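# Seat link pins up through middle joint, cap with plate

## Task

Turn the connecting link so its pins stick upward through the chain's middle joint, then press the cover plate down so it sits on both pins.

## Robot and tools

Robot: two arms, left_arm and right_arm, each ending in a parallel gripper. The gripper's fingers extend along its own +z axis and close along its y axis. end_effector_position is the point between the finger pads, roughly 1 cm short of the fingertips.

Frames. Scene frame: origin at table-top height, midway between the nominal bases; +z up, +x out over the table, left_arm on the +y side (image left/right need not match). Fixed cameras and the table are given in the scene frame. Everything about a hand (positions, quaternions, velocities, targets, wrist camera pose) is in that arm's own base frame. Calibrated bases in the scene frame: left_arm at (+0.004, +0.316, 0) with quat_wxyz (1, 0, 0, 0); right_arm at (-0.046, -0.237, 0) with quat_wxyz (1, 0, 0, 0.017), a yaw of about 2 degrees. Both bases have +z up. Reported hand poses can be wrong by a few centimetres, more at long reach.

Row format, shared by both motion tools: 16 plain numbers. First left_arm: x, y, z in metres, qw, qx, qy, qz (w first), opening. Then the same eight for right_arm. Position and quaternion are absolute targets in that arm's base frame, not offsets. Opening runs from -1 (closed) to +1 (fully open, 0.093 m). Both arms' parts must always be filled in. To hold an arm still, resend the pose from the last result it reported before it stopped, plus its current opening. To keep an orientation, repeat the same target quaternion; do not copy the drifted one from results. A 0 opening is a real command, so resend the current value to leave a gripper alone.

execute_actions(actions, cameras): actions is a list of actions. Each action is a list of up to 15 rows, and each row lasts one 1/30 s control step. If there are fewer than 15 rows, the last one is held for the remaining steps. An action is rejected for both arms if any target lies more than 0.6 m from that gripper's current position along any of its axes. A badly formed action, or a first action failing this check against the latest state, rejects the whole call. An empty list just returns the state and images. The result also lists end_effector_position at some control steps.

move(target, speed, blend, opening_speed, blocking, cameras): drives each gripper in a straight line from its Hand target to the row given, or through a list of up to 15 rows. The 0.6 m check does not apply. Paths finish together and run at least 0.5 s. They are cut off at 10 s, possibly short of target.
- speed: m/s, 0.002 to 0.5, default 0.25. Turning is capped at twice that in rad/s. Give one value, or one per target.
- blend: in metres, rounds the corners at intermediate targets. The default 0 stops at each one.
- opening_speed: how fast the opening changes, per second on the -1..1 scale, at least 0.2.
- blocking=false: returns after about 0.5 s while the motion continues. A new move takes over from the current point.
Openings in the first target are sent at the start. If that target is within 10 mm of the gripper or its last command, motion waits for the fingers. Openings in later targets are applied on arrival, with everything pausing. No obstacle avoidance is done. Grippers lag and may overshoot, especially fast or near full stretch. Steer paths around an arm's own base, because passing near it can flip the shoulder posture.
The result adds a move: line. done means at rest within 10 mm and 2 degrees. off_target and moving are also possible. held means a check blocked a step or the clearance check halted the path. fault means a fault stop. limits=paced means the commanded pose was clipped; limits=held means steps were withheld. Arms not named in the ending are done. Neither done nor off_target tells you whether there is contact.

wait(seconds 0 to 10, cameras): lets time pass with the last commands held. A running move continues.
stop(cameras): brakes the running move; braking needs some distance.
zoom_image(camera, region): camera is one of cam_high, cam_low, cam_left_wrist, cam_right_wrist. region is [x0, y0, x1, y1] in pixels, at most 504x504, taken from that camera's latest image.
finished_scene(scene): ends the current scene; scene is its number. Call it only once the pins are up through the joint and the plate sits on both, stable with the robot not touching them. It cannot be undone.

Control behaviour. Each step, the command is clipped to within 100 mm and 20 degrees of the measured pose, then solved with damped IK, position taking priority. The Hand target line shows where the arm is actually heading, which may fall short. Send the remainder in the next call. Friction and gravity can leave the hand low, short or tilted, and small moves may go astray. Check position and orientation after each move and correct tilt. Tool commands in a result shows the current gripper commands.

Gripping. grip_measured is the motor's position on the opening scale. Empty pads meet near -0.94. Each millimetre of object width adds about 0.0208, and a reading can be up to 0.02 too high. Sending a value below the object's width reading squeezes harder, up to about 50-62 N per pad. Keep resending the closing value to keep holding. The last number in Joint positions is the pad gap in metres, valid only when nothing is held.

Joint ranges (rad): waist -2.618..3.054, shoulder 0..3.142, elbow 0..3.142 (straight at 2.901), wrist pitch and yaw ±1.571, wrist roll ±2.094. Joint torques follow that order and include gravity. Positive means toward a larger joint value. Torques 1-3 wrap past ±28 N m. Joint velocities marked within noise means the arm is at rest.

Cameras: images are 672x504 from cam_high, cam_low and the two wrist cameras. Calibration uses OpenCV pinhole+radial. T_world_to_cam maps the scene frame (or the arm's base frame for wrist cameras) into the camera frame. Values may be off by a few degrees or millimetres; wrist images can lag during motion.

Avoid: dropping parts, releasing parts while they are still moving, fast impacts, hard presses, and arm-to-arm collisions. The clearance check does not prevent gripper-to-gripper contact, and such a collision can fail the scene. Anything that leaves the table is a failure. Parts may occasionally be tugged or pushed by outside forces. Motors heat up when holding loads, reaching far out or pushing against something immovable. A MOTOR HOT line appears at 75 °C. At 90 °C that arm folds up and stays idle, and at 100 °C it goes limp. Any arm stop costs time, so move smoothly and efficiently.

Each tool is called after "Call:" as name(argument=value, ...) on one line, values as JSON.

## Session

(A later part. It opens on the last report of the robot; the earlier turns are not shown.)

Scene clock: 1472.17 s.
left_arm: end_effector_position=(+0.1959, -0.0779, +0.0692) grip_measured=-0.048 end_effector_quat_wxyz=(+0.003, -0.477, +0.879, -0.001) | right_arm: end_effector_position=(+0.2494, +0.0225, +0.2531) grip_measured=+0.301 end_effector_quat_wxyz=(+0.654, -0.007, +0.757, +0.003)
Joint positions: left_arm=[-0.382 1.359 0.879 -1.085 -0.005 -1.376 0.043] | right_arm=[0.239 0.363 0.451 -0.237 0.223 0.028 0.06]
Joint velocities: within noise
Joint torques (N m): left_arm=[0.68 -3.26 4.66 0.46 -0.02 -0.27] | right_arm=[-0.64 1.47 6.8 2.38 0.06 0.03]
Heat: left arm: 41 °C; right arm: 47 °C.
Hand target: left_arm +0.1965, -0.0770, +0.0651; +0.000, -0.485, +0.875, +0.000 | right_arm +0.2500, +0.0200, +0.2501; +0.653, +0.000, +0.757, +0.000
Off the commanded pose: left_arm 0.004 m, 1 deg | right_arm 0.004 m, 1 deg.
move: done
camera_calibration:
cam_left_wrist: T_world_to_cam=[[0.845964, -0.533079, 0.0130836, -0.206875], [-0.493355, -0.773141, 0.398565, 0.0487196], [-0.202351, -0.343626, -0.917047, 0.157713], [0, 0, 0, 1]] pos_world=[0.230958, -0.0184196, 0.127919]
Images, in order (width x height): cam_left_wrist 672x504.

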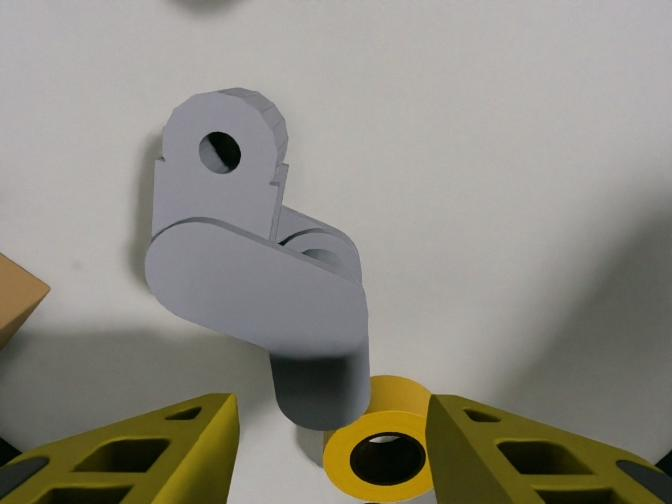

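Call:
move(target=[[0.1948,-0.0712,0.045,0.0,-0.4848,0.8746,0.0,-0.05,0.25,0.02,0.25,0.6533,0,0.7571,0,0.3],[0.1948,-0.0712,0.016,0.0,-0.4848,0.8746,0.0,-0.05,0.25,0.02,0.25,0.6533,0,0.7571,0,0.3],[0.1948,-0.0712,0.016,0.0,-0.4848,0.8746,0.0,-0.42,0.25,0.02,0.25,0.6533,0,0.7571,0,0.3]], speed=0.1, opening_speed=0.8, cameras=["cam_left_wrist"])

Scene clock: 1490.60 s.
left_arm: end_effector_position=(+0.1916, -0.0705, +0.0393) grip_measured=-0.417 end_effector_quat_wxyz=(+0.002, -0.485, +0.874, +0.004) | right_arm: end_effector_position=(+0.2494, +0.0225, +0.2531) grip_measured=+0.301 end_effector_quat_wxyz=(+0.654, -0.007, +0.757, +0.003)
Joint positions: left_arm=[-0.359 1.379 0.77 -0.965 -0.008 -1.372 0.025] | right_arm=[0.239 0.363 0.451 -0.237 0.223 0.028 0.06]
Joint velocities: within noise
Joint torques (N m): left_arm=[0.61 -0.23 0.54 1.36 0.01 -0.07] | right_arm=[-0.64 1.29 6.71 2.31 0.11 0.07]
Heat: left arm: 39 °C; right arm: 47 °C.
Hand target: left_arm +0.1925, -0.0704, +0.0188; -0.001, -0.485, +0.875, +0.001 | right_arm +0.2499, +0.0200, +0.2501; +0.653, +0.000, +0.757, +0.000
Off the commanded pose: left_arm 0.023 m, 0 deg | right_arm 0.004 m, 1 deg.
move: off_target (left_arm); target 3's new opening was sent with left_arm's hand 0.024 m and 1 deg from that target
camera_calibration:
cam_left_wrist: T_world_to_cam=[[0.856039, -0.516896, 0.00387647, -0.199345], [-0.47567, -0.784785, 0.397304, 0.0600933], [-0.202323, -0.341952, -0.917679, 0.132073], [0, 0, 0, 1]] pos_world=[0.225953, -0.0107177, 0.0980979]
Images, in order (width x height): cam_left_wrist 672x504.

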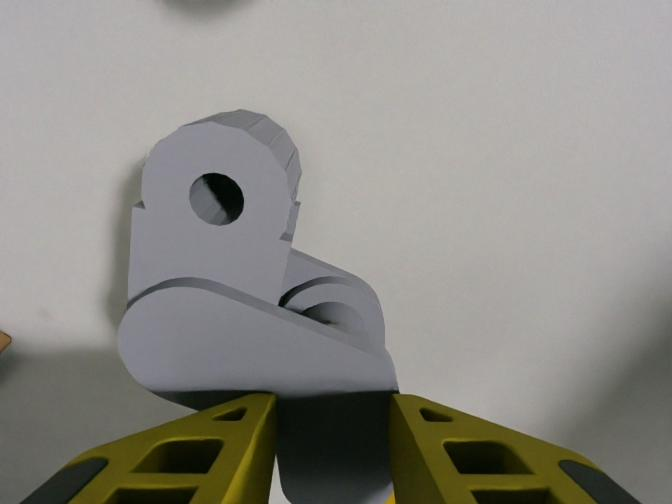

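Call:
move(target=[[0.1948,-0.0712,0.034,0.0,-0.4848,0.8746,0.0,-0.45,0.25,0.02,0.25,0.6533,0,0.7571,0,0.3],[0.224,-0.083,0.034,0.0,-0.5736,0.8192,0.0,-0.45,0.25,0.02,0.25,0.6533,0,0.7571,0,0.3],[0.231,-0.108,0.034,0.0,-0.6428,0.7660,0.0,-0.45,0.25,0.02,0.25,0.6533,0,0.7571,0,0.3]], speed=0.06, blend=0.01, cameras=["cam_left_wrist"])

Scene clock: 1505.70 s.
left_arm: end_effector_position=(+0.2218, -0.1001, +0.0309) grip_measured=-0.448 end_effector_quat_wxyz=(-0.003, -0.642, +0.766, +0.014) | right_arm: end_effector_position=(+0.2494, +0.0225, +0.2531) grip_measured=+0.301 end_effector_quat_wxyz=(+0.654, -0.007, +0.757, +0.003)
Joint positions: left_arm=[-0.429 1.572 0.906 -0.932 -0.006 -1.823 0.024] | right_arm=[0.239 0.363 0.451 -0.237 0.223 0.028 0.06]
Joint velocities: within noise
Joint torques (N m): left_arm=[-1.02 -4.67 7.27 0.35 0 -0.28] | right_arm=[-0.7 1.55 6.87 2.28 0.07 0.03]
Heat: left arm: 38 °C; right arm: 47 °C.
Hand target: left_arm +0.2307, -0.1079, +0.0342; +0.000, -0.643, +0.766, +0.000 | right_arm +0.2499, +0.0200, +0.2500; +0.653, +0.000, +0.757, +0.000
Off the commanded pose: left_arm 0.012 m, 2 deg | right_arm 0.004 m, 1 deg.
move: off_target (left_arm); blend cut to 0 m at target 1
camera_calibration:
cam_left_wrist: T_world_to_cam=[[0.986888, -0.160634, -0.0157727, -0.233255], [-0.141761, -0.909344, 0.391147, -0.0318296], [-0.0771745, -0.383783, -0.920193, 0.0884624], [0, 0, 0, 1]] pos_world=[0.232512, -0.0324625, 0.0901734]
Images, in order (width x height): cam_left_wrist 672x504.

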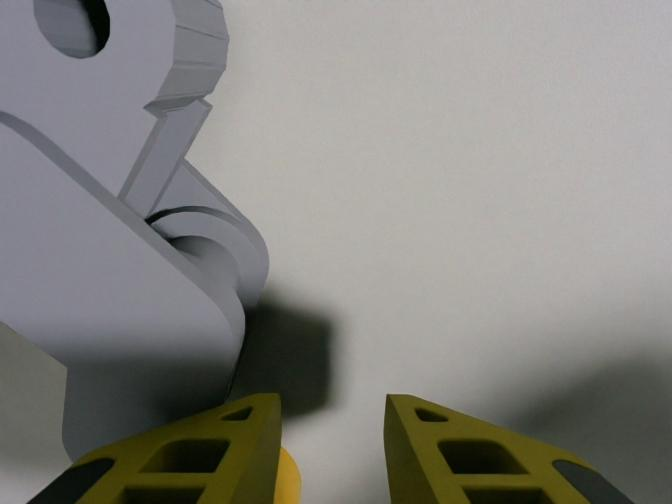

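Call:
move(target=[[0.225,-0.100,0.10,0.0,-0.6428,0.7660,0.0,0.1,0.25,0.02,0.25,0.6533,0,0.7571,0,0.3],[0.17,-0.06,0.28,0.3339,0.2034,0.9174,-0.074,0.3,0.25,0.02,0.25,0.6533,0,0.7571,0,0.3]], speed=0.25, cameras=["cam_left_wrist"])

Scene clock: 1515.07 s.
left_arm: end_effector_position=(+0.1689, -0.0584, +0.2687) grip_measured=+0.298 end_effector_quat_wxyz=(+0.319, +0.200, +0.924, -0.069) | right_arm: end_effector_position=(+0.2494, +0.0225, +0.2532) grip_measured=+0.301 end_effector_quat_wxyz=(+0.654, -0.007, +0.756, +0.003)
Joint positions: left_arm=[-0.205 0.793 1.232 -1.357 0.135 0.176 0.06] | right_arm=[0.239 0.363 0.451 -0.236 0.223 0.028 0.06]
Joint velocities: within noise
Joint torques (N m): left_arm=[0.69 0.83 7.83 1.52 0.24 -0.08] | right_arm=[-0.66 1.42 6.69 2.32 0.11 0.07]
Heat: left arm: 39 °C; right arm: 47 °C.
Hand target: left_arm +0.1698, -0.0599, +0.2799; +0.334, +0.203, +0.917, -0.074 | right_arm +0.2500, +0.0200, +0.2501; +0.653, +0.000, +0.757, +0.000
Off the commanded pose: left_arm 0.012 m, 2 deg | right_arm 0.004 m, 1 deg.
move: off_target (left_arm); target 2's new opening was sent with left_arm's hand 0.011 m and 2 deg from that target
camera_calibration:
cam_left_wrist: T_world_to_cam=[[-0.408573, -0.912595, 0.0154213, 0.0128086], [-0.886108, 0.392551, -0.246408, 0.278676], [0.218818, -0.114341, -0.969043, 0.298075], [0, 0, 0, 1]] pos_world=[0.186946, -0.0636234, 0.357319]
Images, in order (width x height): cam_left_wrist 672x504.

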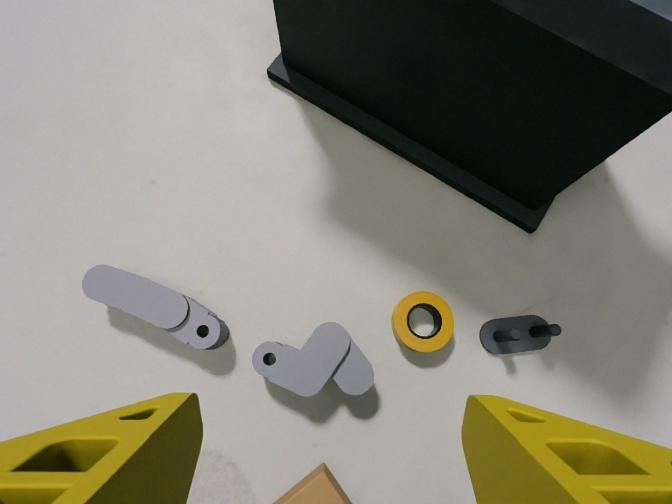

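Call:
move(target=[[0.206,-0.021,0.07,0.0,-0.3065,0.9519,0.0,-0.1,0.25,0.02,0.25,0.6533,0,0.7571,0,0.3]], speed=0.2, cameras=["cam_left_wrist"])

Scene clock: 1530.33 s.
left_arm: end_effector_position=(+0.2050, -0.0205, +0.0736) grip_measured=-0.098 end_effector_quat_wxyz=(+0.003, -0.298, +0.955, +0.005) | right_arm: end_effector_position=(+0.2494, +0.0225, +0.2532) grip_measured=+0.301 end_effector_quat_wxyz=(+0.654, -0.007, +0.756, +0.003)
Joint positions: left_arm=[-0.109 1.339 0.881 -1.112 -0.012 -0.715 0.04] | right_arm=[0.239 0.363 0.451 -0.236 0.223 0.028 0.06]
Joint velocities: within noise
Joint torques (N m): left_arm=[0.61 -3.28 4.78 0.49 0.07 -0.26] | right_arm=[-0.76 1.17 6.89 2.37 0.12 0.02]
Heat: left arm: 40 °C; right arm: 48 °C.
Hand target: left_arm +0.2059, -0.0210, +0.0701; +0.000, -0.306, +0.952, +0.000 | right_arm +0.2500, +0.0200, +0.2501; +0.653, +0.000, +0.757, +0.000
Off the commanded pose: left_arm 0.004 m, 1 deg | right_arm 0.004 m, 1 deg.
move: done
camera_calibration:
cam_left_wrist: T_world_to_cam=[[0.580868, -0.813997, 0.000949675, -0.134599], [-0.747863, -0.533213, 0.395456, 0.153176], [-0.321394, -0.230418, -0.918484, 0.210136], [0, 0, 0, 1]] pos_world=[0.260275, 0.0205314, 0.13256]
Images, in order (width x height): cam_left_wrist 672x504.

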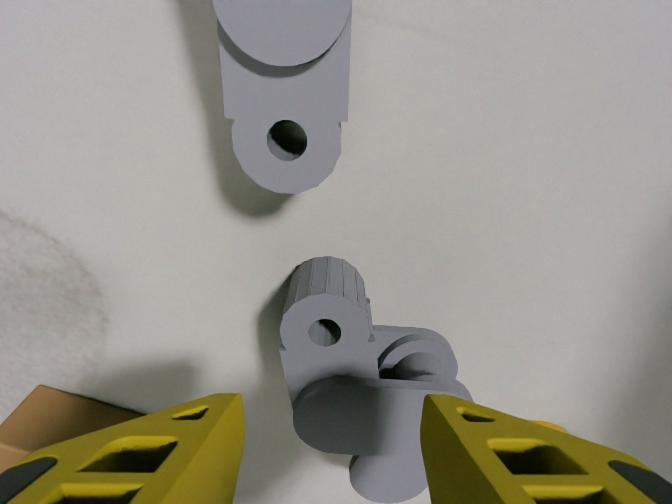

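Call:
move(target=[[0.236,-0.031,0.075,0.0,-0.3065,0.9519,0.0,-0.95,0.25,0.02,0.25,0.6533,0,0.7571,0,0.3],[0.236,-0.031,0.014,0.0,-0.3065,0.9519,0.0,-0.95,0.25,0.02,0.25,0.6533,0,0.7571,0,0.3],[0.210,-0.050,0.014,0.0,-0.3065,0.9519,0.0,-0.95,0.25,0.02,0.25,0.6533,0,0.7571,0,0.3],[0.214,-0.047,0.07,0.0,-0.3065,0.9519,0.0,-0.95,0.25,0.02,0.25,0.6533,0,0.7571,0,0.3],[0.17,-0.06,0.28,0.3339,0.2034,0.9174,-0.074,0.3,0.25,0.02,0.25,0.6533,0,0.7571,0,0.3]], speed=[0.15,0.1,0.06,0.15,0.25], cameras=["cam_left_wrist"])

Scene clock: 1564.00 s.
left_arm: end_effector_position=(+0.1694, -0.0585, +0.2685) grip_measured=+0.298 end_effector_quat_wxyz=(+0.318, +0.200, +0.924, -0.069) | right_arm: end_effector_position=(+0.2494, +0.0225, +0.2532) grip_measured=+0.301 end_effector_quat_wxyz=(+0.654, -0.007, +0.756, +0.003)
Joint positions: left_arm=[-0.205 0.796 1.233 -1.357 0.135 0.176 0.06] | right_arm=[0.239 0.363 0.451 -0.236 0.223 0.028 0.06]
Joint velocities: within noise
Joint torques (N m): left_arm=[0.69 0.54 7.73 1.51 0.23 -0.07] | right_arm=[-0.57 1.43 6.67 2.32 0.12 0.02]
Heat: left arm: 38 °C; right arm: 48 °C.
Hand target: left_arm +0.1698, -0.0599, +0.2798; +0.334, +0.203, +0.917, -0.074 | right_arm +0.2500, +0.0200, +0.2501; +0.653, +0.000, +0.757, +0.000
Off the commanded pose: left_arm 0.012 m, 2 deg | right_arm 0.004 m, 1 deg.
move: off_target (left_arm); target 5's new opening was sent with left_arm's hand 0.012 m and 2 deg from that target
camera_calibration:
cam_left_wrist: T_world_to_cam=[[-0.408544, -0.912601, 0.0158292, 0.0127903], [-0.886566, 0.392646, -0.244601, 0.278651], [0.217008, -0.113964, -0.969495, 0.298266], [0, 0, 0, 1]] pos_world=[0.187542, -0.0637475, 0.357124]
Images, in order (width x height): cam_left_wrist 672x504.

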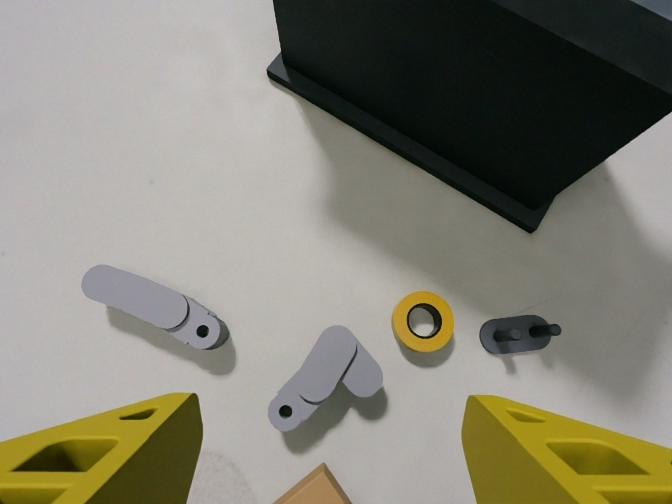

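Call:
move(target=[[0.176,-0.037,0.08,0.0,0.5299,0.8480,0.0,0.05,0.25,0.02,0.25,0.6533,0,0.7571,0,0.3]], speed=0.2, cameras=["cam_left_wrist"])

Scene clock: 1579.93 s.
left_arm: end_effector_position=(+0.1747, -0.0378, +0.0833) grip_measured=+0.052 end_effector_quat_wxyz=(+0.003, +0.522, +0.853, -0.007) | right_arm: end_effector_position=(+0.2494, +0.0225, +0.2532) grip_measured=+0.301 end_effector_quat_wxyz=(+0.654, -0.007, +0.756, +0.003)
Joint positions: left_arm=[-0.199 1.218 0.836 -1.188 0.015 0.9 0.048] | right_arm=[0.239 0.363 0.451 -0.236 0.223 0.028 0.06]
Joint velocities: within noise
Joint torques (N m): left_arm=[-0.95 -2.32 4.81 0.51 -0.1 -0.09] | right_arm=[-0.61 1.42 6.79 2.37 0.13 0.08]
Heat: left arm: 39 °C; right arm: 48 °C.
Hand target: left_arm +0.1759, -0.0370, +0.0801; +0.000, +0.530, +0.848, +0.000 | right_arm +0.2500, +0.0200, +0.2501; +0.653, +0.000, +0.757, +0.000
Off the commanded pose: left_arm 0.004 m, 1 deg | right_arm 0.004 m, 1 deg.
move: done
camera_calibration:
cam_left_wrist: T_world_to_cam=[[-0.884058, -0.467044, 0.0176431, 0.136554], [-0.423527, 0.816508, 0.392351, 0.112073], [-0.197651, 0.339389, -0.919646, 0.205363], [0, 0, 0, 1]] pos_world=[0.208778, -0.0974302, 0.14248]
Images, in order (width x height): cam_left_wrist 672x504.

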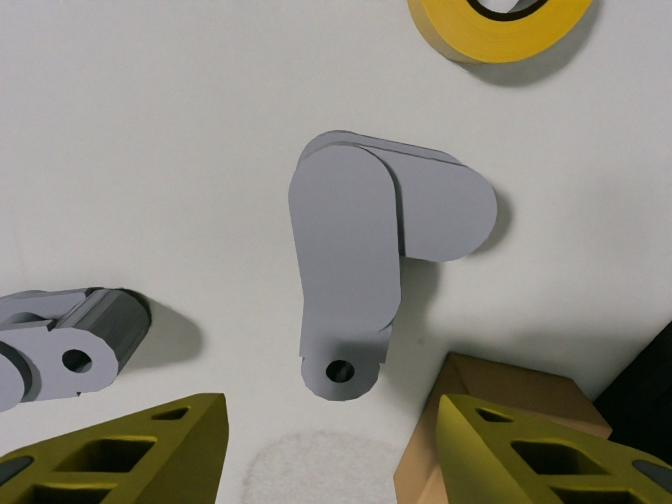

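Call:
move(target=[[0.1665,-0.0223,0.045,0.0,0.5299,0.8480,0.0,-0.2,0.25,0.02,0.25,0.6533,0,0.7571,0,0.3]], speed=0.1, cameras=["cam_left_wrist"])

Scene clock: 1596.93 s.
left_arm: end_effector_position=(+0.1646, -0.0255, +0.0459) grip_measured=-0.198 end_effector_quat_wxyz=(-0.005, +0.529, +0.848, -0.008) | right_arm: end_effector_position=(+0.2494, +0.0225, +0.2532) grip_measured=+0.301 end_effector_quat_wxyz=(+0.654, -0.007, +0.756, +0.003)
Joint positions: left_arm=[-0.142 1.218 0.684 -1.052 0.011 0.974 0.036] | right_arm=[0.239 0.363 0.451 -0.236 0.223 0.028 0.06]
Joint velocities: within noise
Joint torques (N m): left_arm=[0.7 -3.81 4.57 0.43 -0.06 -0.06] | right_arm=[-0.53 1.36 6.69 2.39 0.11 0.04]
Heat: left arm: 38 °C; right arm: 49 °C.
Hand target: left_arm +0.1664, -0.0223, +0.0451; +0.000, +0.530, +0.848, +0.000 | right_arm +0.2500, +0.0200, +0.2501; +0.653, +0.000, +0.757, +0.000
Off the commanded pose: left_arm 0.004 m, 1 deg | right_arm 0.004 m, 1 deg.
move: done
camera_calibration:
cam_left_wrist: T_world_to_cam=[[-0.891456, -0.452249, 0.0278695, 0.135196], [-0.404072, 0.821308, 0.402713, 0.108853], [-0.205016, 0.34774, -0.914902, 0.165964], [0, 0, 0, 1]] pos_world=[0.198531, -0.085972, 0.104236]
Images, in order (width x height): cam_left_wrist 672x504.

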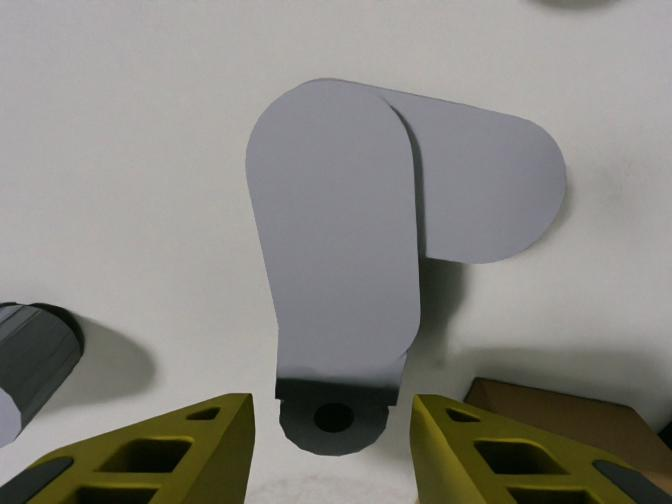

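Call:
move(target=[[0.173,-0.0412,0.05,0.0,0.5299,0.8480,0.0,-0.07,0.25,0.02,0.25,0.6533,0,0.7571,0,0.3],[0.173,-0.0412,0.014,0.0,0.5299,0.8480,0.0,-0.07,0.25,0.02,0.25,0.6533,0,0.7571,0,0.3]], speed=0.1, cameras=["cam_left_wrist"])

Scene clock: 1619.20 s.
left_arm: end_effector_position=(+0.1730, -0.0414, +0.0175) grip_measured=-0.072 end_effector_quat_wxyz=(+0.003, +0.530, +0.848, -0.004) | right_arm: end_effector_position=(+0.2494, +0.0225, +0.2532) grip_measured=+0.301 end_effector_quat_wxyz=(+0.654, -0.007, +0.756, +0.003)
Joint positions: left_arm=[-0.225 1.299 0.616 -0.885 0.01 0.893 0.042] | right_arm=[0.239 0.363 0.451 -0.236 0.223 0.028 0.06]
Joint velocities: within noise
Joint torques (N m): left_arm=[-1.02 -2.29 4.49 0.45 -0.05 -0.28] | right_arm=[-0.53 1.5 6.76 2.36 0.09 0.07]
Heat: left arm: 37 °C; right arm: 49 °C.
Hand target: left_arm +0.1729, -0.0412, +0.0141; +0.000, +0.530, +0.848, +0.000 | right_arm +0.2500, +0.0200, +0.2501; +0.653, +0.000, +0.757, +0.000
Off the commanded pose: left_arm 0.003 m, 1 deg | right_arm 0.004 m, 1 deg.
move: done
camera_calibration:
cam_left_wrist: T_world_to_cam=[[-0.892683, -0.450511, 0.0125096, 0.136841], [-0.409618, 0.822603, 0.394382, 0.137859], [-0.187964, 0.346934, -0.918862, 0.144306], [0, 0, 0, 1]] pos_world=[0.205749, -0.101819, 0.0765166]
Images, in order (width x height): cam_left_wrist 672x504.

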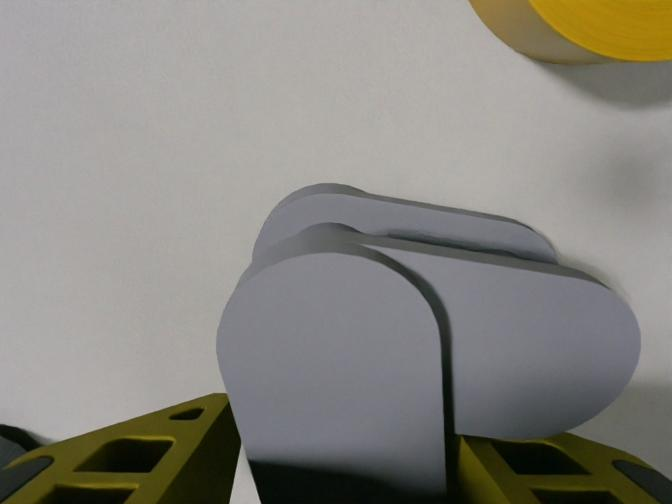

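Call:
move(target=[[0.173,-0.0412,0.014,0.0,0.5299,0.8480,0.0,-0.47,0.25,0.02,0.25,0.6533,0,0.7571,0,0.3],[0.185,-0.05,0.075,0.0,0.5299,0.8480,0.0,-0.47,0.25,0.02,0.25,0.6533,0,0.7571,0,0.3],[0.262,-0.062,0.065,0.0,0.0,1.0,0.0,-0.47,0.25,0.02,0.25,0.6533,0,0.7571,0,0.3],[0.262,-0.062,0.018,0.0,0.0,1.0,0.0,-0.47,0.25,0.02,0.25,0.6533,0,0.7571,0,0.3]], speed=[0.1,0.15,0.2,0.08], opening_speed=0.8, cameras=["cam_left_wrist","cam_high"])

Scene clock: 1632.93 s.
left_arm: end_effector_position=(+0.2578, -0.0640, +0.0199) grip_measured=-0.451 end_effector_quat_wxyz=(-0.007, +0.008, +1.000, -0.002) | right_arm: end_effector_position=(+0.2494, +0.0225, +0.2532) grip_measured=+0.301 end_effector_quat_wxyz=(+0.654, -0.007, +0.756, +0.003)
Joint positions: left_arm=[-0.239 1.661 0.951 -0.874 0.007 -0.223 0.024] | right_arm=[0.239 0.363 0.451 -0.236 0.223 0.028 0.06]
Joint velocities: within noise
Joint torques (N m): left_arm=[0.49 -6.19 4.88 0.57 -0.07 -0.28] | right_arm=[-0.58 1.51 6.65 2.33 0.13 0.07]
Heat: left arm: 37 °C; right arm: 49 °C.
Hand target: left_arm +0.2619, -0.0620, +0.0181; +0.000, +0.000, +1.000, +0.000 | right_arm +0.2500, +0.0200, +0.2501; +0.653, +0.000, +0.757, +0.000
Off the commanded pose: left_arm 0.005 m, 1 deg | right_arm 0.004 m, 1 deg.
move: done
camera_calibration:
cam_left_wrist: T_world_to_cam=[[-0.00102069, -0.999919, 0.0126674, -0.0627276], [-0.909333, 0.00619856, 0.416022, 0.266375], [-0.416067, -0.0110942, -0.909266, 0.206041], [0, 0, 0, 1]] pos_world=[0.327887, -0.0620879, 0.0773227]
Images, in order (width x height): cam_high 672x504, cam_left_wrist 672x504.

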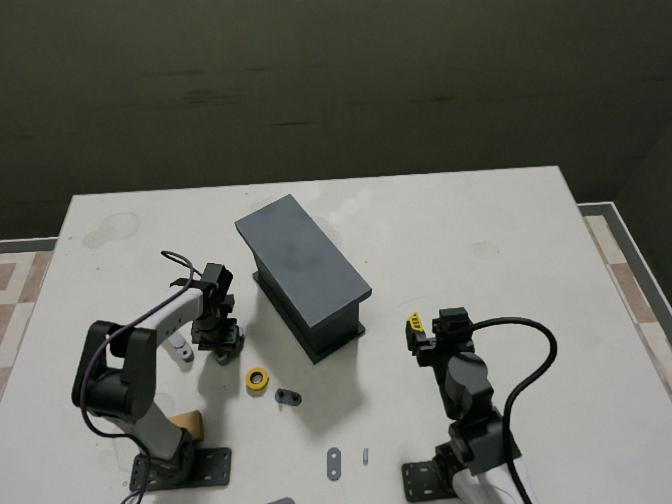

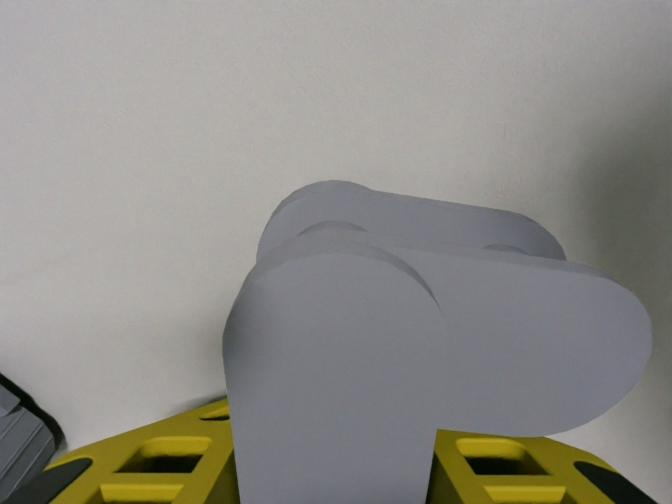

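Call:
move(target=[[0.262,-0.062,0.0185,0.0,0.0,1.0,0.0,0.0,0.25,0.02,0.25,0.6533,0,0.7571,0,0.3],[0.262,-0.062,0.085,0.0,0.0,1.0,0.0,0.0,0.25,0.02,0.25,0.6533,0,0.7571,0,0.3],[0.250,-0.063,0.090,0.0,0.0,1.0,0.0,-0.15,0.25,0.02,0.25,0.6533,0,0.7571,0,0.3]], speed=[0.1,0.15,0.15], cameras=["cam_left_wrist"])

Scene clock: 1640.37 s.
left_arm: end_effector_position=(+0.2475, -0.0615, +0.0795) grip_measured=-0.148 end_effector_quat_wxyz=(-0.018, +0.001, +1.000, +0.001) | right_arm: end_effector_position=(+0.2494, +0.0225, +0.2532) grip_measured=+0.301 end_effector_quat_wxyz=(+0.654, -0.007, +0.756, +0.003)
Joint positions: left_arm=[-0.239 1.561 1.098 -1.143 0.007 -0.238 0.038] | right_arm=[0.239 0.363 0.451 -0.236 0.223 0.028 0.06]
Joint velocities: within noise
Joint torques (N m): left_arm=[-0.94 -9.26 6.46 0.2 -0.07 -0.28] | right_arm=[-0.58 1.33 6.91 2.32 0.14 0.09]
Heat: left arm: 38 °C; right arm: 49 °C.
Hand target: left_arm +0.2499, -0.0630, +0.0898; +0.000, +0.000, +1.000, +0.000 | right_arm +0.2500, +0.0200, +0.2501; +0.653, +0.000, +0.757, +0.000
Off the commanded pose: left_arm 0.011 m, 2 deg | right_arm 0.004 m, 1 deg.
move: off_target (left_arm); target 3's new opening was sent with left_arm's hand 0.011 m and 2 deg from that target
camera_calibration:
cam_left_wrist: T_world_to_cam=[[0.0136816, -0.999882, 0.00693973, -0.064178], [-0.900151, -0.00929454, 0.435478, 0.227476], [-0.435363, -0.0122049, -0.900172, 0.259975], [0, 0, 0, 1]] pos_world=[0.318824, -0.0588832, 0.135407]
Images, in order (width x height): cam_left_wrist 672x504.

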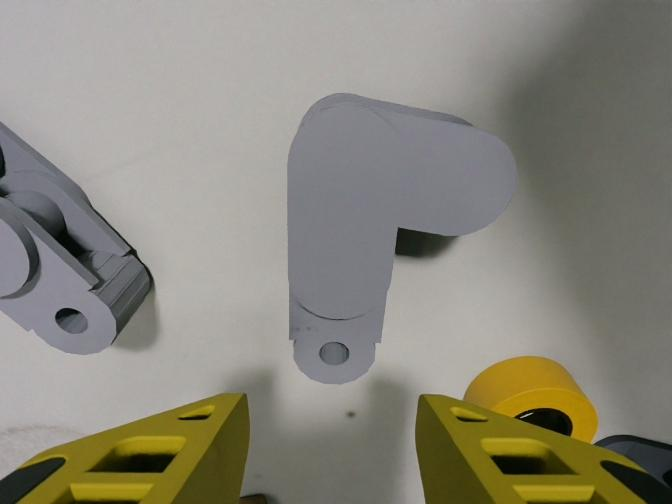

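Call:
move(target=[[0.2415,-0.059,0.046,0.0,0.0,1.0,0.0,-0.15,0.25,0.02,0.25,0.6533,0,0.7571,0,0.3]], speed=0.1, cameras=["cam_left_wrist"])

Scene clock: 1647.30 s.
left_arm: end_effector_position=(+0.2393, -0.0595, +0.0440) grip_measured=-0.148 end_effector_quat_wxyz=(-0.013, +0.001, +1.000, +0.000) | right_arm: end_effector_position=(+0.2494, +0.0225, +0.2532) grip_measured=+0.301 end_effector_quat_wxyz=(+0.654, -0.007, +0.756, +0.003)
Joint positions: left_arm=[-0.239 1.561 0.951 -0.985 0.007 -0.238 0.038] | right_arm=[0.239 0.363 0.451 -0.236 0.223 0.028 0.06]
Joint velocities: within noise
Joint torques (N m): left_arm=[-0.23 -7.84 4.51 0.44 -0.08 -0.19] | right_arm=[-0.58 1.48 6.78 2.3 0.13 0.03]
Heat: left arm: 38 °C; right arm: 49 °C.
Hand target: left_arm +0.2415, -0.0590, +0.0460; +0.000, +0.000, +1.000, +0.000 | right_arm +0.2500, +0.0200, +0.2501; +0.653, +0.000, +0.757, +0.000
Off the commanded pose: left_arm 0.003 m, 1 deg | right_arm 0.004 m, 1 deg.
move: done
camera_calibration:
cam_left_wrist: T_world_to_cam=[[0.0136028, -0.999863, 0.00941845, -0.0619124], [-0.904306, -0.00828241, 0.426805, 0.237041], [-0.426668, -0.0143229, -0.904295, 0.222395], [0, 0, 0, 1]] pos_world=[0.310089, -0.0567553, 0.100523]
Images, in order (width x height): cam_left_wrist 672x504.

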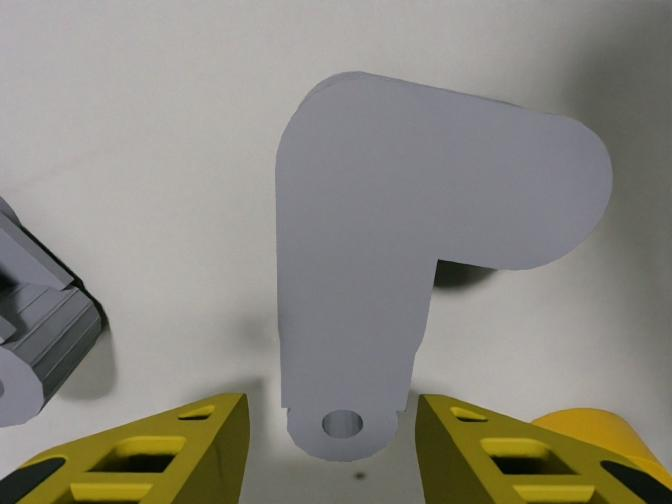

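Call:
move(target=[[0.2415,-0.0598,0.016,0.0,0.0,1.0,0.0,-0.15,0.25,0.02,0.25,0.6533,0,0.7571,0,0.3],[0.2415,-0.0598,0.016,0.0,0.0,1.0,0.0,-0.62,0.25,0.02,0.25,0.6533,0,0.7571,0,0.3]], speed=0.08, opening_speed=0.6, cameras=["cam_left_wrist"])

Scene clock: 1656.40 s.
left_arm: end_effector_position=(+0.2419, -0.0601, +0.0202) grip_measured=-0.466 end_effector_quat_wxyz=(+0.002, +0.001, +1.000, -0.004) | right_arm: end_effector_position=(+0.2494, +0.0225, +0.2532) grip_measured=+0.301 end_effector_quat_wxyz=(+0.654, -0.007, +0.756, +0.003)
Joint positions: left_arm=[-0.239 1.584 0.871 -0.853 0.007 -0.238 0.023] | right_arm=[0.239 0.363 0.451 -0.236 0.223 0.028 0.06]
Joint velocities: within noise
Joint torques (N m): left_arm=[-0.54 -4.93 4.45 0.51 -0.08 -0.23] | right_arm=[-0.66 1.51 6.69 2.39 0.13 0.08]
Heat: left arm: 38 °C; right arm: 50 °C.
Hand target: left_arm +0.2413, -0.0598, +0.0160; +0.000, +0.000, +1.000, +0.000 | right_arm +0.2500, +0.0200, +0.2501; +0.653, +0.000, +0.757, +0.000
Off the commanded pose: left_arm 0.004 m, 0 deg | right_arm 0.004 m, 1 deg.
move: done
camera_calibration:
cam_left_wrist: T_world_to_cam=[[0.0132231, -0.999771, 0.0168481, -0.0623983], [-0.916266, -0.00536889, 0.400535, 0.253094], [-0.400352, -0.0207336, -0.916127, 0.195463], [0, 0, 0, 1]] pos_world=[0.310981, -0.0569725, 0.0787469]
Images, in order (width x height): cam_left_wrist 672x504.

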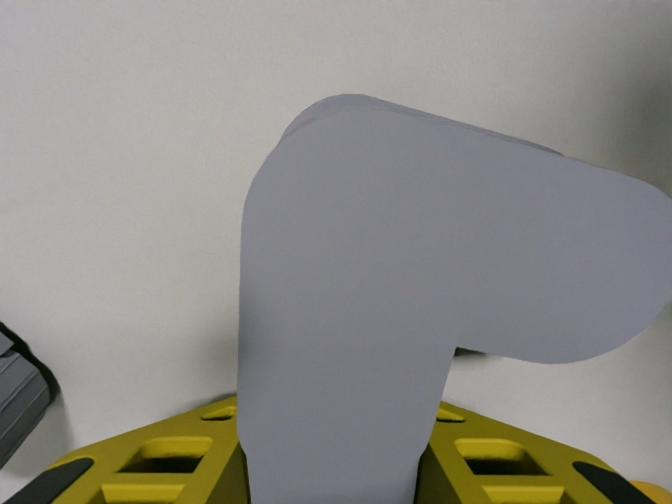

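Call:
move(target=[[0.2415,-0.0598,0.018,0.0,0.0,1.0,0.0,-0.15,0.25,0.02,0.25,0.6533,0,0.7571,0,0.3],[0.2355,-0.0598,0.030,0.0,0.0,1.0,0.0,-0.15,0.25,0.02,0.25,0.6533,0,0.7571,0,0.3],[0.2365,-0.0598,0.015,0.0,0.0,1.0,0.0,-0.15,0.25,0.02,0.25,0.6533,0,0.7571,0,0.3],[0.2365,-0.0598,0.015,0.0,0.0,1.0,0.0,-0.64,0.25,0.02,0.25,0.6533,0,0.7571,0,0.3]], speed=0.08, opening_speed=0.6, cameras=["cam_left_wrist"])

Scene clock: 1668.63 s.
left_arm: end_effector_position=(+0.2360, -0.0590, +0.0158) grip_measured=-0.467 end_effector_quat_wxyz=(-0.006, +0.001, +1.000, -0.002) | right_arm: end_effector_position=(+0.2494, +0.0225, +0.2532) grip_measured=+0.301 end_effector_quat_wxyz=(+0.654, -0.007, +0.756, +0.003)
Joint positions: left_arm=[-0.24 1.584 0.851 -0.848 0.007 -0.239 0.023] | right_arm=[0.239 0.363 0.451 -0.236 0.223 0.028 0.06]
Joint velocities: within noise
Joint torques (N m): left_arm=[-0.91 -6.45 4.33 0.48 -0.07 -0.27] | right_arm=[-0.64 1.55 6.69 2.32 0.12 0.02]
Heat: left arm: 37 °C; right arm: 50 °C.
Hand target: left_arm +0.2365, -0.0598, +0.0150; +0.000, +0.000, +1.000, +0.000 | right_arm +0.2499, +0.0200, +0.2501; +0.653, +0.000, +0.757, +0.000
Off the commanded pose: left_arm 0.001 m, 1 deg | right_arm 0.004 m, 1 deg.
move: done
camera_calibration:
cam_left_wrist: T_world_to_cam=[[0.0134447, -0.999825, 0.0130262, -0.0610859], [-0.910225, -0.00684527, 0.414057, 0.247723], [-0.413895, -0.0174236, -0.910158, 0.192363], [0, 0, 0, 1]] pos_world=[0.305924, -0.0560278, 0.0733049]
Images, in order (width x height): cam_left_wrist 672x504.

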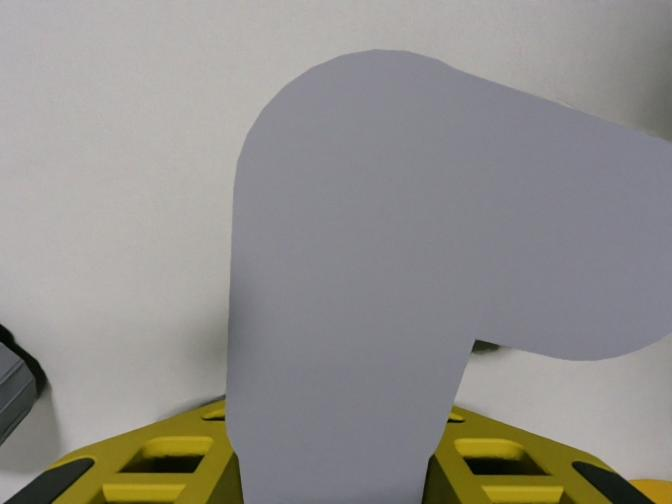

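Call:
move(target=[[0.238,-0.0598,0.11,0.0,0.0,1.0,0.0,-0.64,0.18,0.12,0.18,0.4815,-0.5076,0.5737,0.4259,0.3],[0.165,-0.19,0.11,0.0,-0.2588,0.9659,0.0,-0.64,0.1809,0.141,0.13,0.4815,-0.5076,0.5737,0.4259,0.3]], speed=0.15)

Scene clock: 1688.50 s.
left_arm: end_effector_position=(+0.1564, -0.1801, +0.0998) grip_measured=-0.467 end_effector_quat_wxyz=(-0.015, -0.258, +0.966, +0.017) | right_arm: end_effector_position=(+0.1825, +0.1392, +0.1297) grip_measured=+0.301 end_effector_quat_wxyz=(+0.478, -0.505, +0.578, +0.427)
Joint positions: left_arm=[-0.848 1.492 1.113 -1.236 0.011 -1.37 0.023] | right_arm=[-0.155 1.367 0.54 -0.915 -1.39 -1.733 0.06]
Joint velocities: within noise
Joint torques (N m): left_arm=[-0.95 -5.18 9.1 0.23 -0.15 -0.3] | right_arm=[0.38 -3.92 4.27 0.24 -0.81 0.09]
Heat: left arm: 38 °C; right arm: 48 °C.
Hand target: left_arm +0.1646, -0.1896, +0.1100; +0.000, -0.259, +0.966, +0.000 | right_arm +0.1808, +0.1409, +0.1301; +0.481, -0.508, +0.573, +0.427
Off the commanded pose: left_arm 0.017 m, 3 deg | right_arm 0.002 m, 1 deg.
move: off_target (left_arm)
camera_calibration:
cam_left_wrist: T_world_to_cam=[[0.510721, -0.859177, -0.0312741, -0.230258], [-0.773091, -0.474856, 0.420525, 0.0333065], [-0.376156, -0.190593, -0.906742, 0.196387], [0, 0, 0, 1]] pos_world=[0.217219, -0.144587, 0.156865]
cam_right_wrist: T_world_to_cam=[[0.990101, -0.13986, -0.0117632, -0.159654], [-0.0915857, -0.580293, -0.809242, 0.239699], [0.106355, 0.802309, -0.587358, 0.0264748], [0, 0, 0, 1]] pos_world=[0.177211, 0.0955258, 0.207647]

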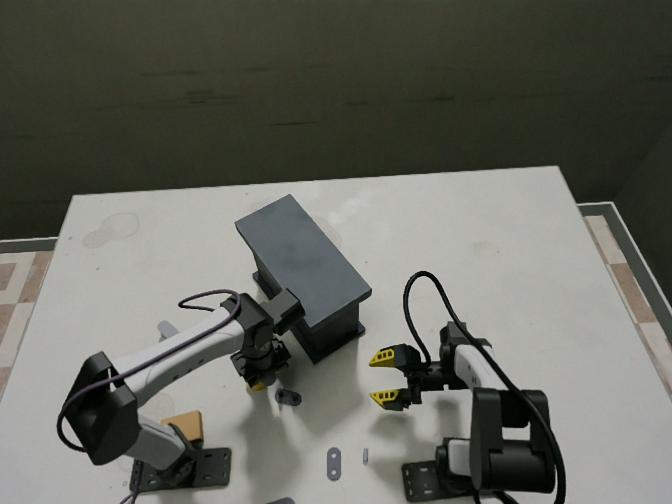

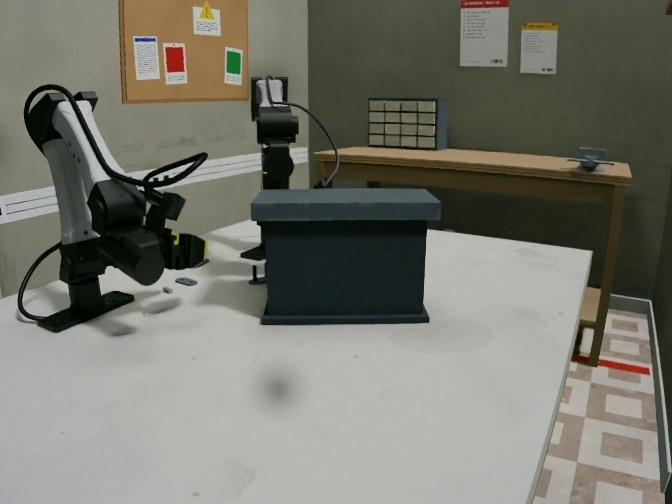

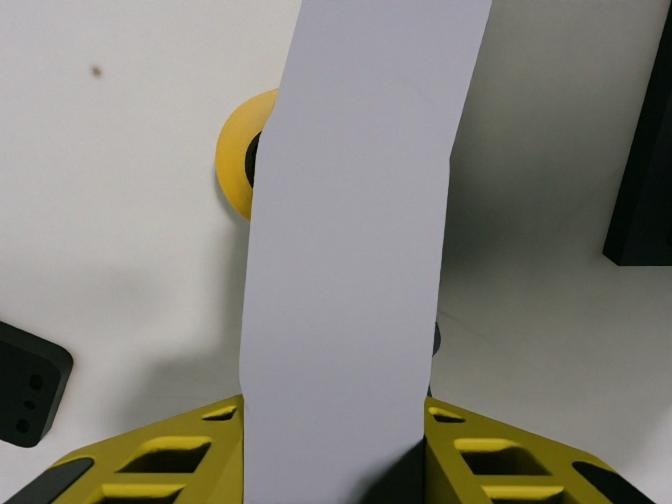

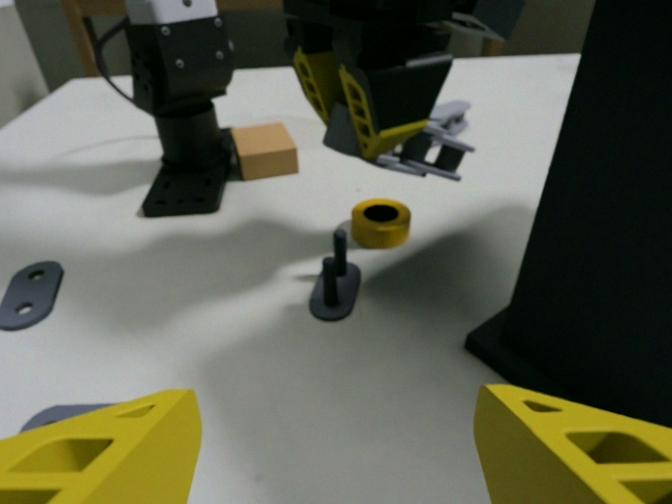

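Call:
zoom_image(camera="cam_right_wrist", region=[260, 20, 500, 340])

Scaled by 1.575 from the camera's 672x504 image, which has a finer 960x720 frame.

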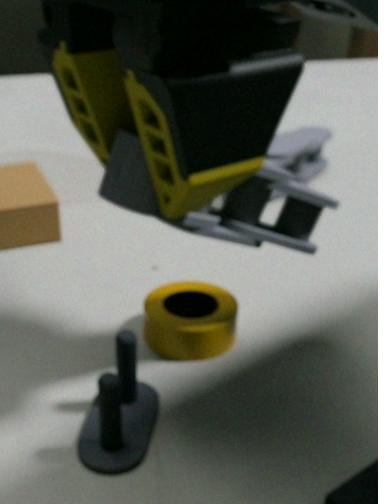

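Call:
move(target=[[0.165,-0.19,0.12,0.1926,-0.2536,0.9465,0.0516,-0.64,0.1809,0.141,0.13,0.4815,-0.5076,0.5737,0.4259,0.3]], speed=0.1, cameras=["cam_left_wrist","cam_right_wrist"])

Call:
zoom_image(camera="cam_right_wrist", region=[260, 20, 500, 340])

Scene clock: 1715.23 s.
left_arm: end_effector_position=(+0.1559, -0.1890, +0.1095) grip_measured=-0.467 end_effector_quat_wxyz=(+0.162, -0.253, +0.952, +0.055) | right_arm: end_effector_position=(+0.1831, +0.1391, +0.1296) grip_measured=+0.301 end_effector_quat_wxyz=(+0.478, -0.504, +0.578, +0.427)
Joint positions: left_arm=[-1.113 1.492 1.113 -1.238 -0.341 -1.639 0.023] | right_arm=[-0.155 1.367 0.54 -0.909 -1.39 -1.726 0.06]
Joint velocities: within noise
Joint torques (N m): left_arm=[-0.91 -5.61 7.65 0.06 -0.81 -0.32] | right_arm=[0.25 -4.27 4.36 0.29 -0.75 0.03]
Heat: left arm: 43 °C; right arm: 45 °C.
Hand target: left_arm +0.1646, -0.1901, +0.1200; +0.192, -0.254, +0.947, +0.051 | right_arm +0.1809, +0.1409, +0.1300; +0.481, -0.508, +0.573, +0.426
Off the commanded pose: left_arm 0.014 m, 4 deg | right_arm 0.003 m, 1 deg.
move: off_target (left_arm)
camera_calibration:
cam_left_wrist: T_world_to_cam=[[0.508192, -0.861196, -0.00906057, -0.239727], [-0.858647, -0.507447, 0.0722676, 0.0698747], [-0.0668344, -0.028946, -0.997344, 0.195513], [0, 0, 0, 1]] pos_world=[0.194892, -0.165335, 0.187772]
cam_right_wrist: T_world_to_cam=[[0.989918, -0.141065, -0.0127985, -0.159908], [-0.0931432, -0.580217, -0.809119, 0.239878], [0.106713, 0.802153, -0.587506, 0.0264024], [0, 0, 0, 1]] pos_world=[0.177821, 0.0954449, 0.207555]
Images, in order (width x height): cam_left_wrist 672x504, cam_right_wrist 672x504.

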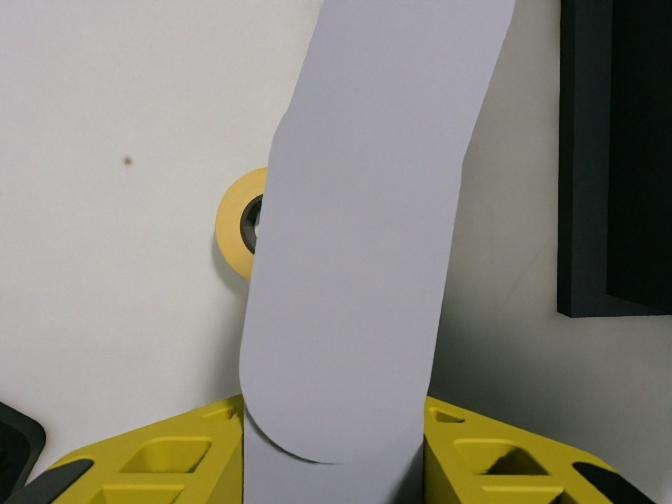

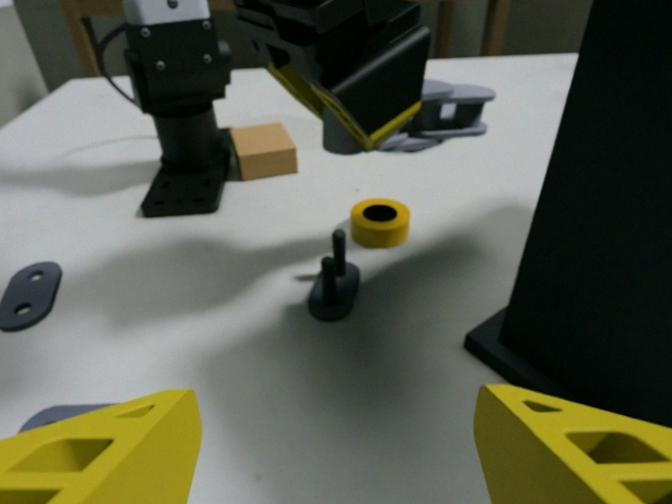

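Scaled by 1.575 from the camera's 672x504 image, which has a finer 960x720 frame.

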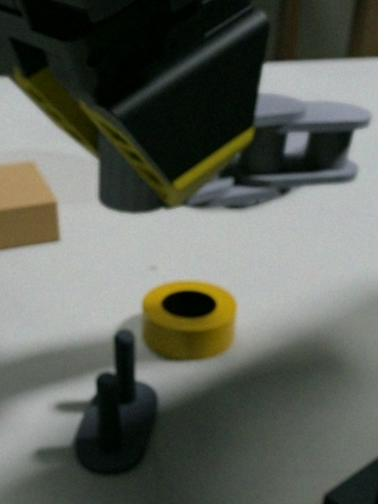

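Call:
move(target=[[0.1606,-0.206,0.0935,0.2126,-0.2536,0.9425,0.0500,-0.64,0.1809,0.141,0.13,0.4815,-0.5076,0.5737,0.4259,0.3]], speed=0.08, cameras=["cam_left_wrist","cam_right_wrist"])

Call:
zoom_image(camera="cam_right_wrist", region=[260, 100, 440, 340])

Scene clock: 1757.93 s.
left_arm: end_effector_position=(+0.1539, -0.2068, +0.0913) grip_measured=-0.467 end_effector_quat_wxyz=(+0.188, -0.253, +0.948, +0.050) | right_arm: end_effector_position=(+0.1831, +0.1391, +0.1296) grip_measured=+0.301 end_effector_quat_wxyz=(+0.478, -0.504, +0.578, +0.427)
Joint positions: left_arm=[-1.181 1.557 1.09 -1.158 -0.388 -1.713 0.023] | right_arm=[-0.155 1.367 0.54 -0.909 -1.39 -1.726 0.06]
Joint velocities: within noise
Joint torques (N m): left_arm=[-0.62 -5.74 5.26 0.24 -0.79 -0.27] | right_arm=[0.28 -4.44 4.26 0.25 -0.76 0.04]
Heat: left arm: 43 °C; right arm: 43 °C.
Hand target: left_arm +0.1604, -0.2060, +0.0937; +0.212, -0.254, +0.942, +0.050 | right_arm +0.1809, +0.1409, +0.1300; +0.481, -0.508, +0.573, +0.427
Off the commanded pose: left_arm 0.007 m, 3 deg | right_arm 0.003 m, 1 deg.
move: off_target (left_arm)
camera_calibration:
cam_left_wrist: T_world_to_cam=[[0.506755, -0.861974, 0.0141544, -0.256285], [-0.861985, -0.506368, 0.0239409, 0.0655975], [-0.0134691, -0.0243331, -0.999613, 0.169648], [0, 0, 0, 1]] pos_world=[0.188703, -0.183566, 0.17164]
cam_right_wrist: T_world_to_cam=[[0.989899, -0.1412, -0.0127864, -0.159966], [-0.0932145, -0.580224, -0.809105, 0.23988], [0.106827, 0.802124, -0.587524, 0.0263818], [0, 0, 0, 1]] pos_world=[0.177892, 0.0954354, 0.207543]
Images, in order (width x height): cam_left_wrist 672x504, cam_right_wrist 672x504.

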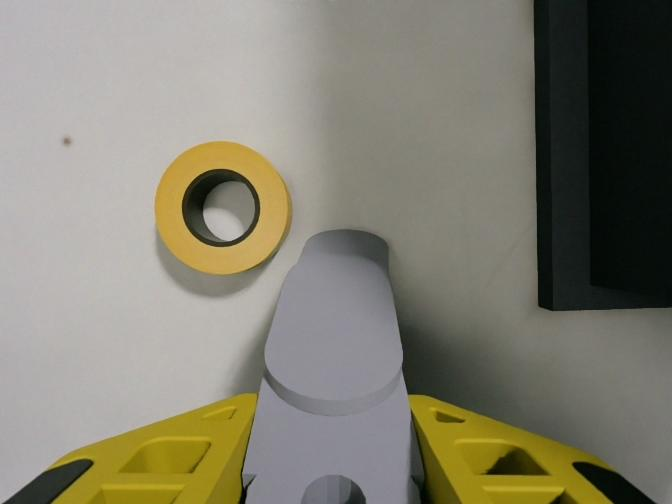

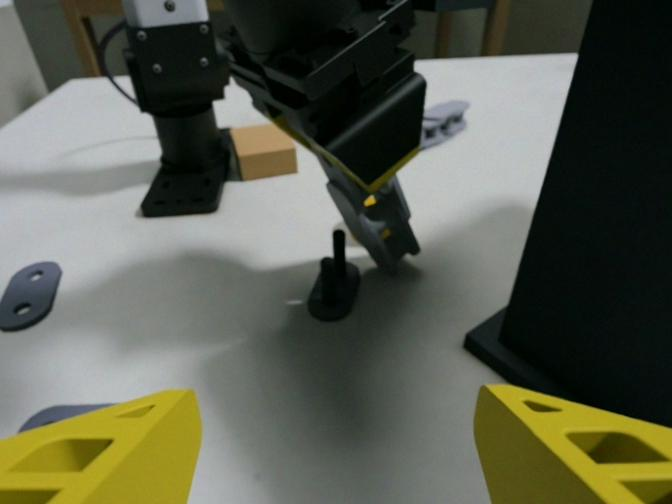

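Scaled by 2.100 from the camera's 672x504 image, which has a finer 960x720 frame.

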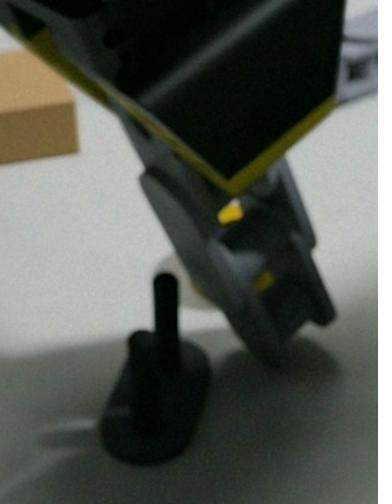

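Call:
move(target=[[0.165,-0.19,0.15,0.0,-0.2588,0.9659,0.0,-0.64,0.1809,0.141,0.13,0.4815,-0.5076,0.5737,0.4259,0.3],[0.24,-0.065,0.13,0.0,0.0,1.0,0.0,-0.64,0.1809,0.141,0.13,0.4815,-0.5076,0.5737,0.4259,0.3],[0.24,-0.065,0.017,0.0,0.0,1.0,0.0,-0.64,0.1809,0.141,0.13,0.4815,-0.5076,0.5737,0.4259,0.3]], speed=[0.15,0.2,0.08], cameras=["cam_left_wrist","cam_right_wrist"])

Scene clock: 1774.70 s.
left_arm: end_effector_position=(+0.2474, -0.0667, +0.0486) grip_measured=-0.467 end_effector_quat_wxyz=(+0.029, -0.001, +1.000, -0.003) | right_arm: end_effector_position=(+0.1832, +0.1391, +0.1296) grip_measured=+0.301 end_effector_quat_wxyz=(+0.478, -0.504, +0.578, +0.427)
Joint positions: left_arm=[-0.27 1.515 0.925 -0.923 -0.01 -0.273 0.023] | right_arm=[-0.155 1.367 0.54 -0.908 -1.39 -1.726 0.06]
Joint velocities: within noise
Joint torques (N m): left_arm=[0.42 0.44 0.31 1.16 0.08 -0.08] | right_arm=[0.38 -4.19 4.21 0.3 -0.75 0.13]
Heat: left arm: 41 °C; right arm: 43 °C.
Hand target: left_arm +0.2372, -0.0643, +0.0204; +0.000, +0.000, +1.000, +0.000 | right_arm +0.1809, +0.1409, +0.1300; +0.481, -0.508, +0.573, +0.426
Off the commanded pose: left_arm 0.032 m, 3 deg | right_arm 0.003 m, 1 deg.
move: off_target (left_arm)
camera_calibration:
cam_left_wrist: T_world_to_cam=[[0.0166843, -0.999742, 0.0154047, -0.0703567], [-0.936878, -0.0102497, 0.349507, 0.25401], [-0.349259, -0.0202636, -0.936807, 0.211955], [0, 0, 0, 1]] pos_world=[0.313177, -0.06344, 0.110866]
cam_right_wrist: T_world_to_cam=[[0.989903, -0.1412, -0.0124049, -0.160055], [-0.0929096, -0.580271, -0.809106, 0.239826], [0.107048, 0.80209, -0.587531, 0.0263438], [0, 0, 0, 1]] pos_world=[0.177901, 0.0954339, 0.207537]
Images, in order (width x height): cam_left_wrist 672x504, cam_right_wrist 672x504.

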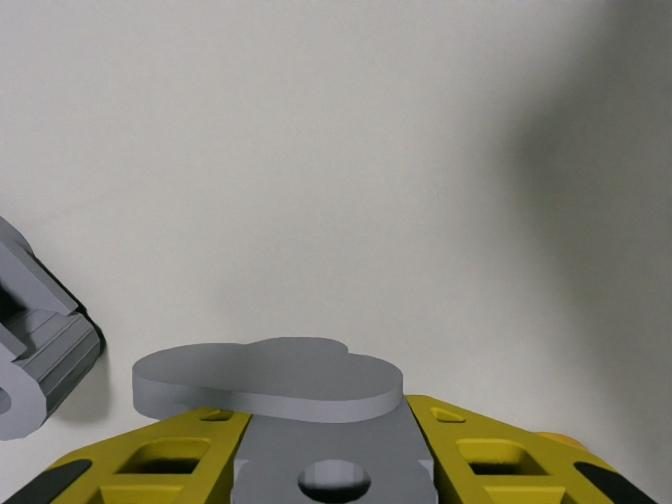

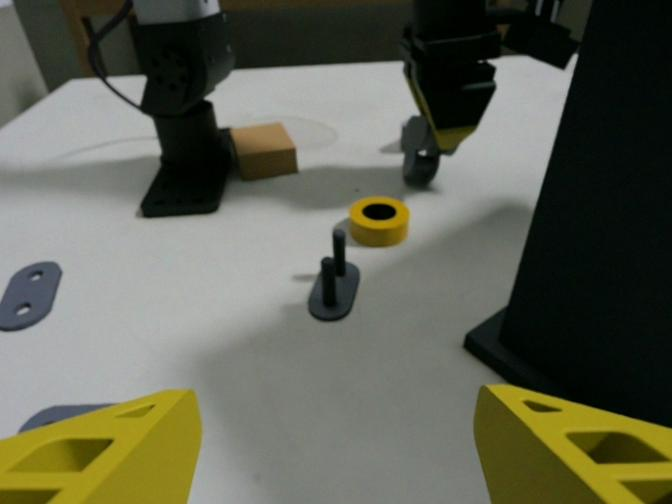

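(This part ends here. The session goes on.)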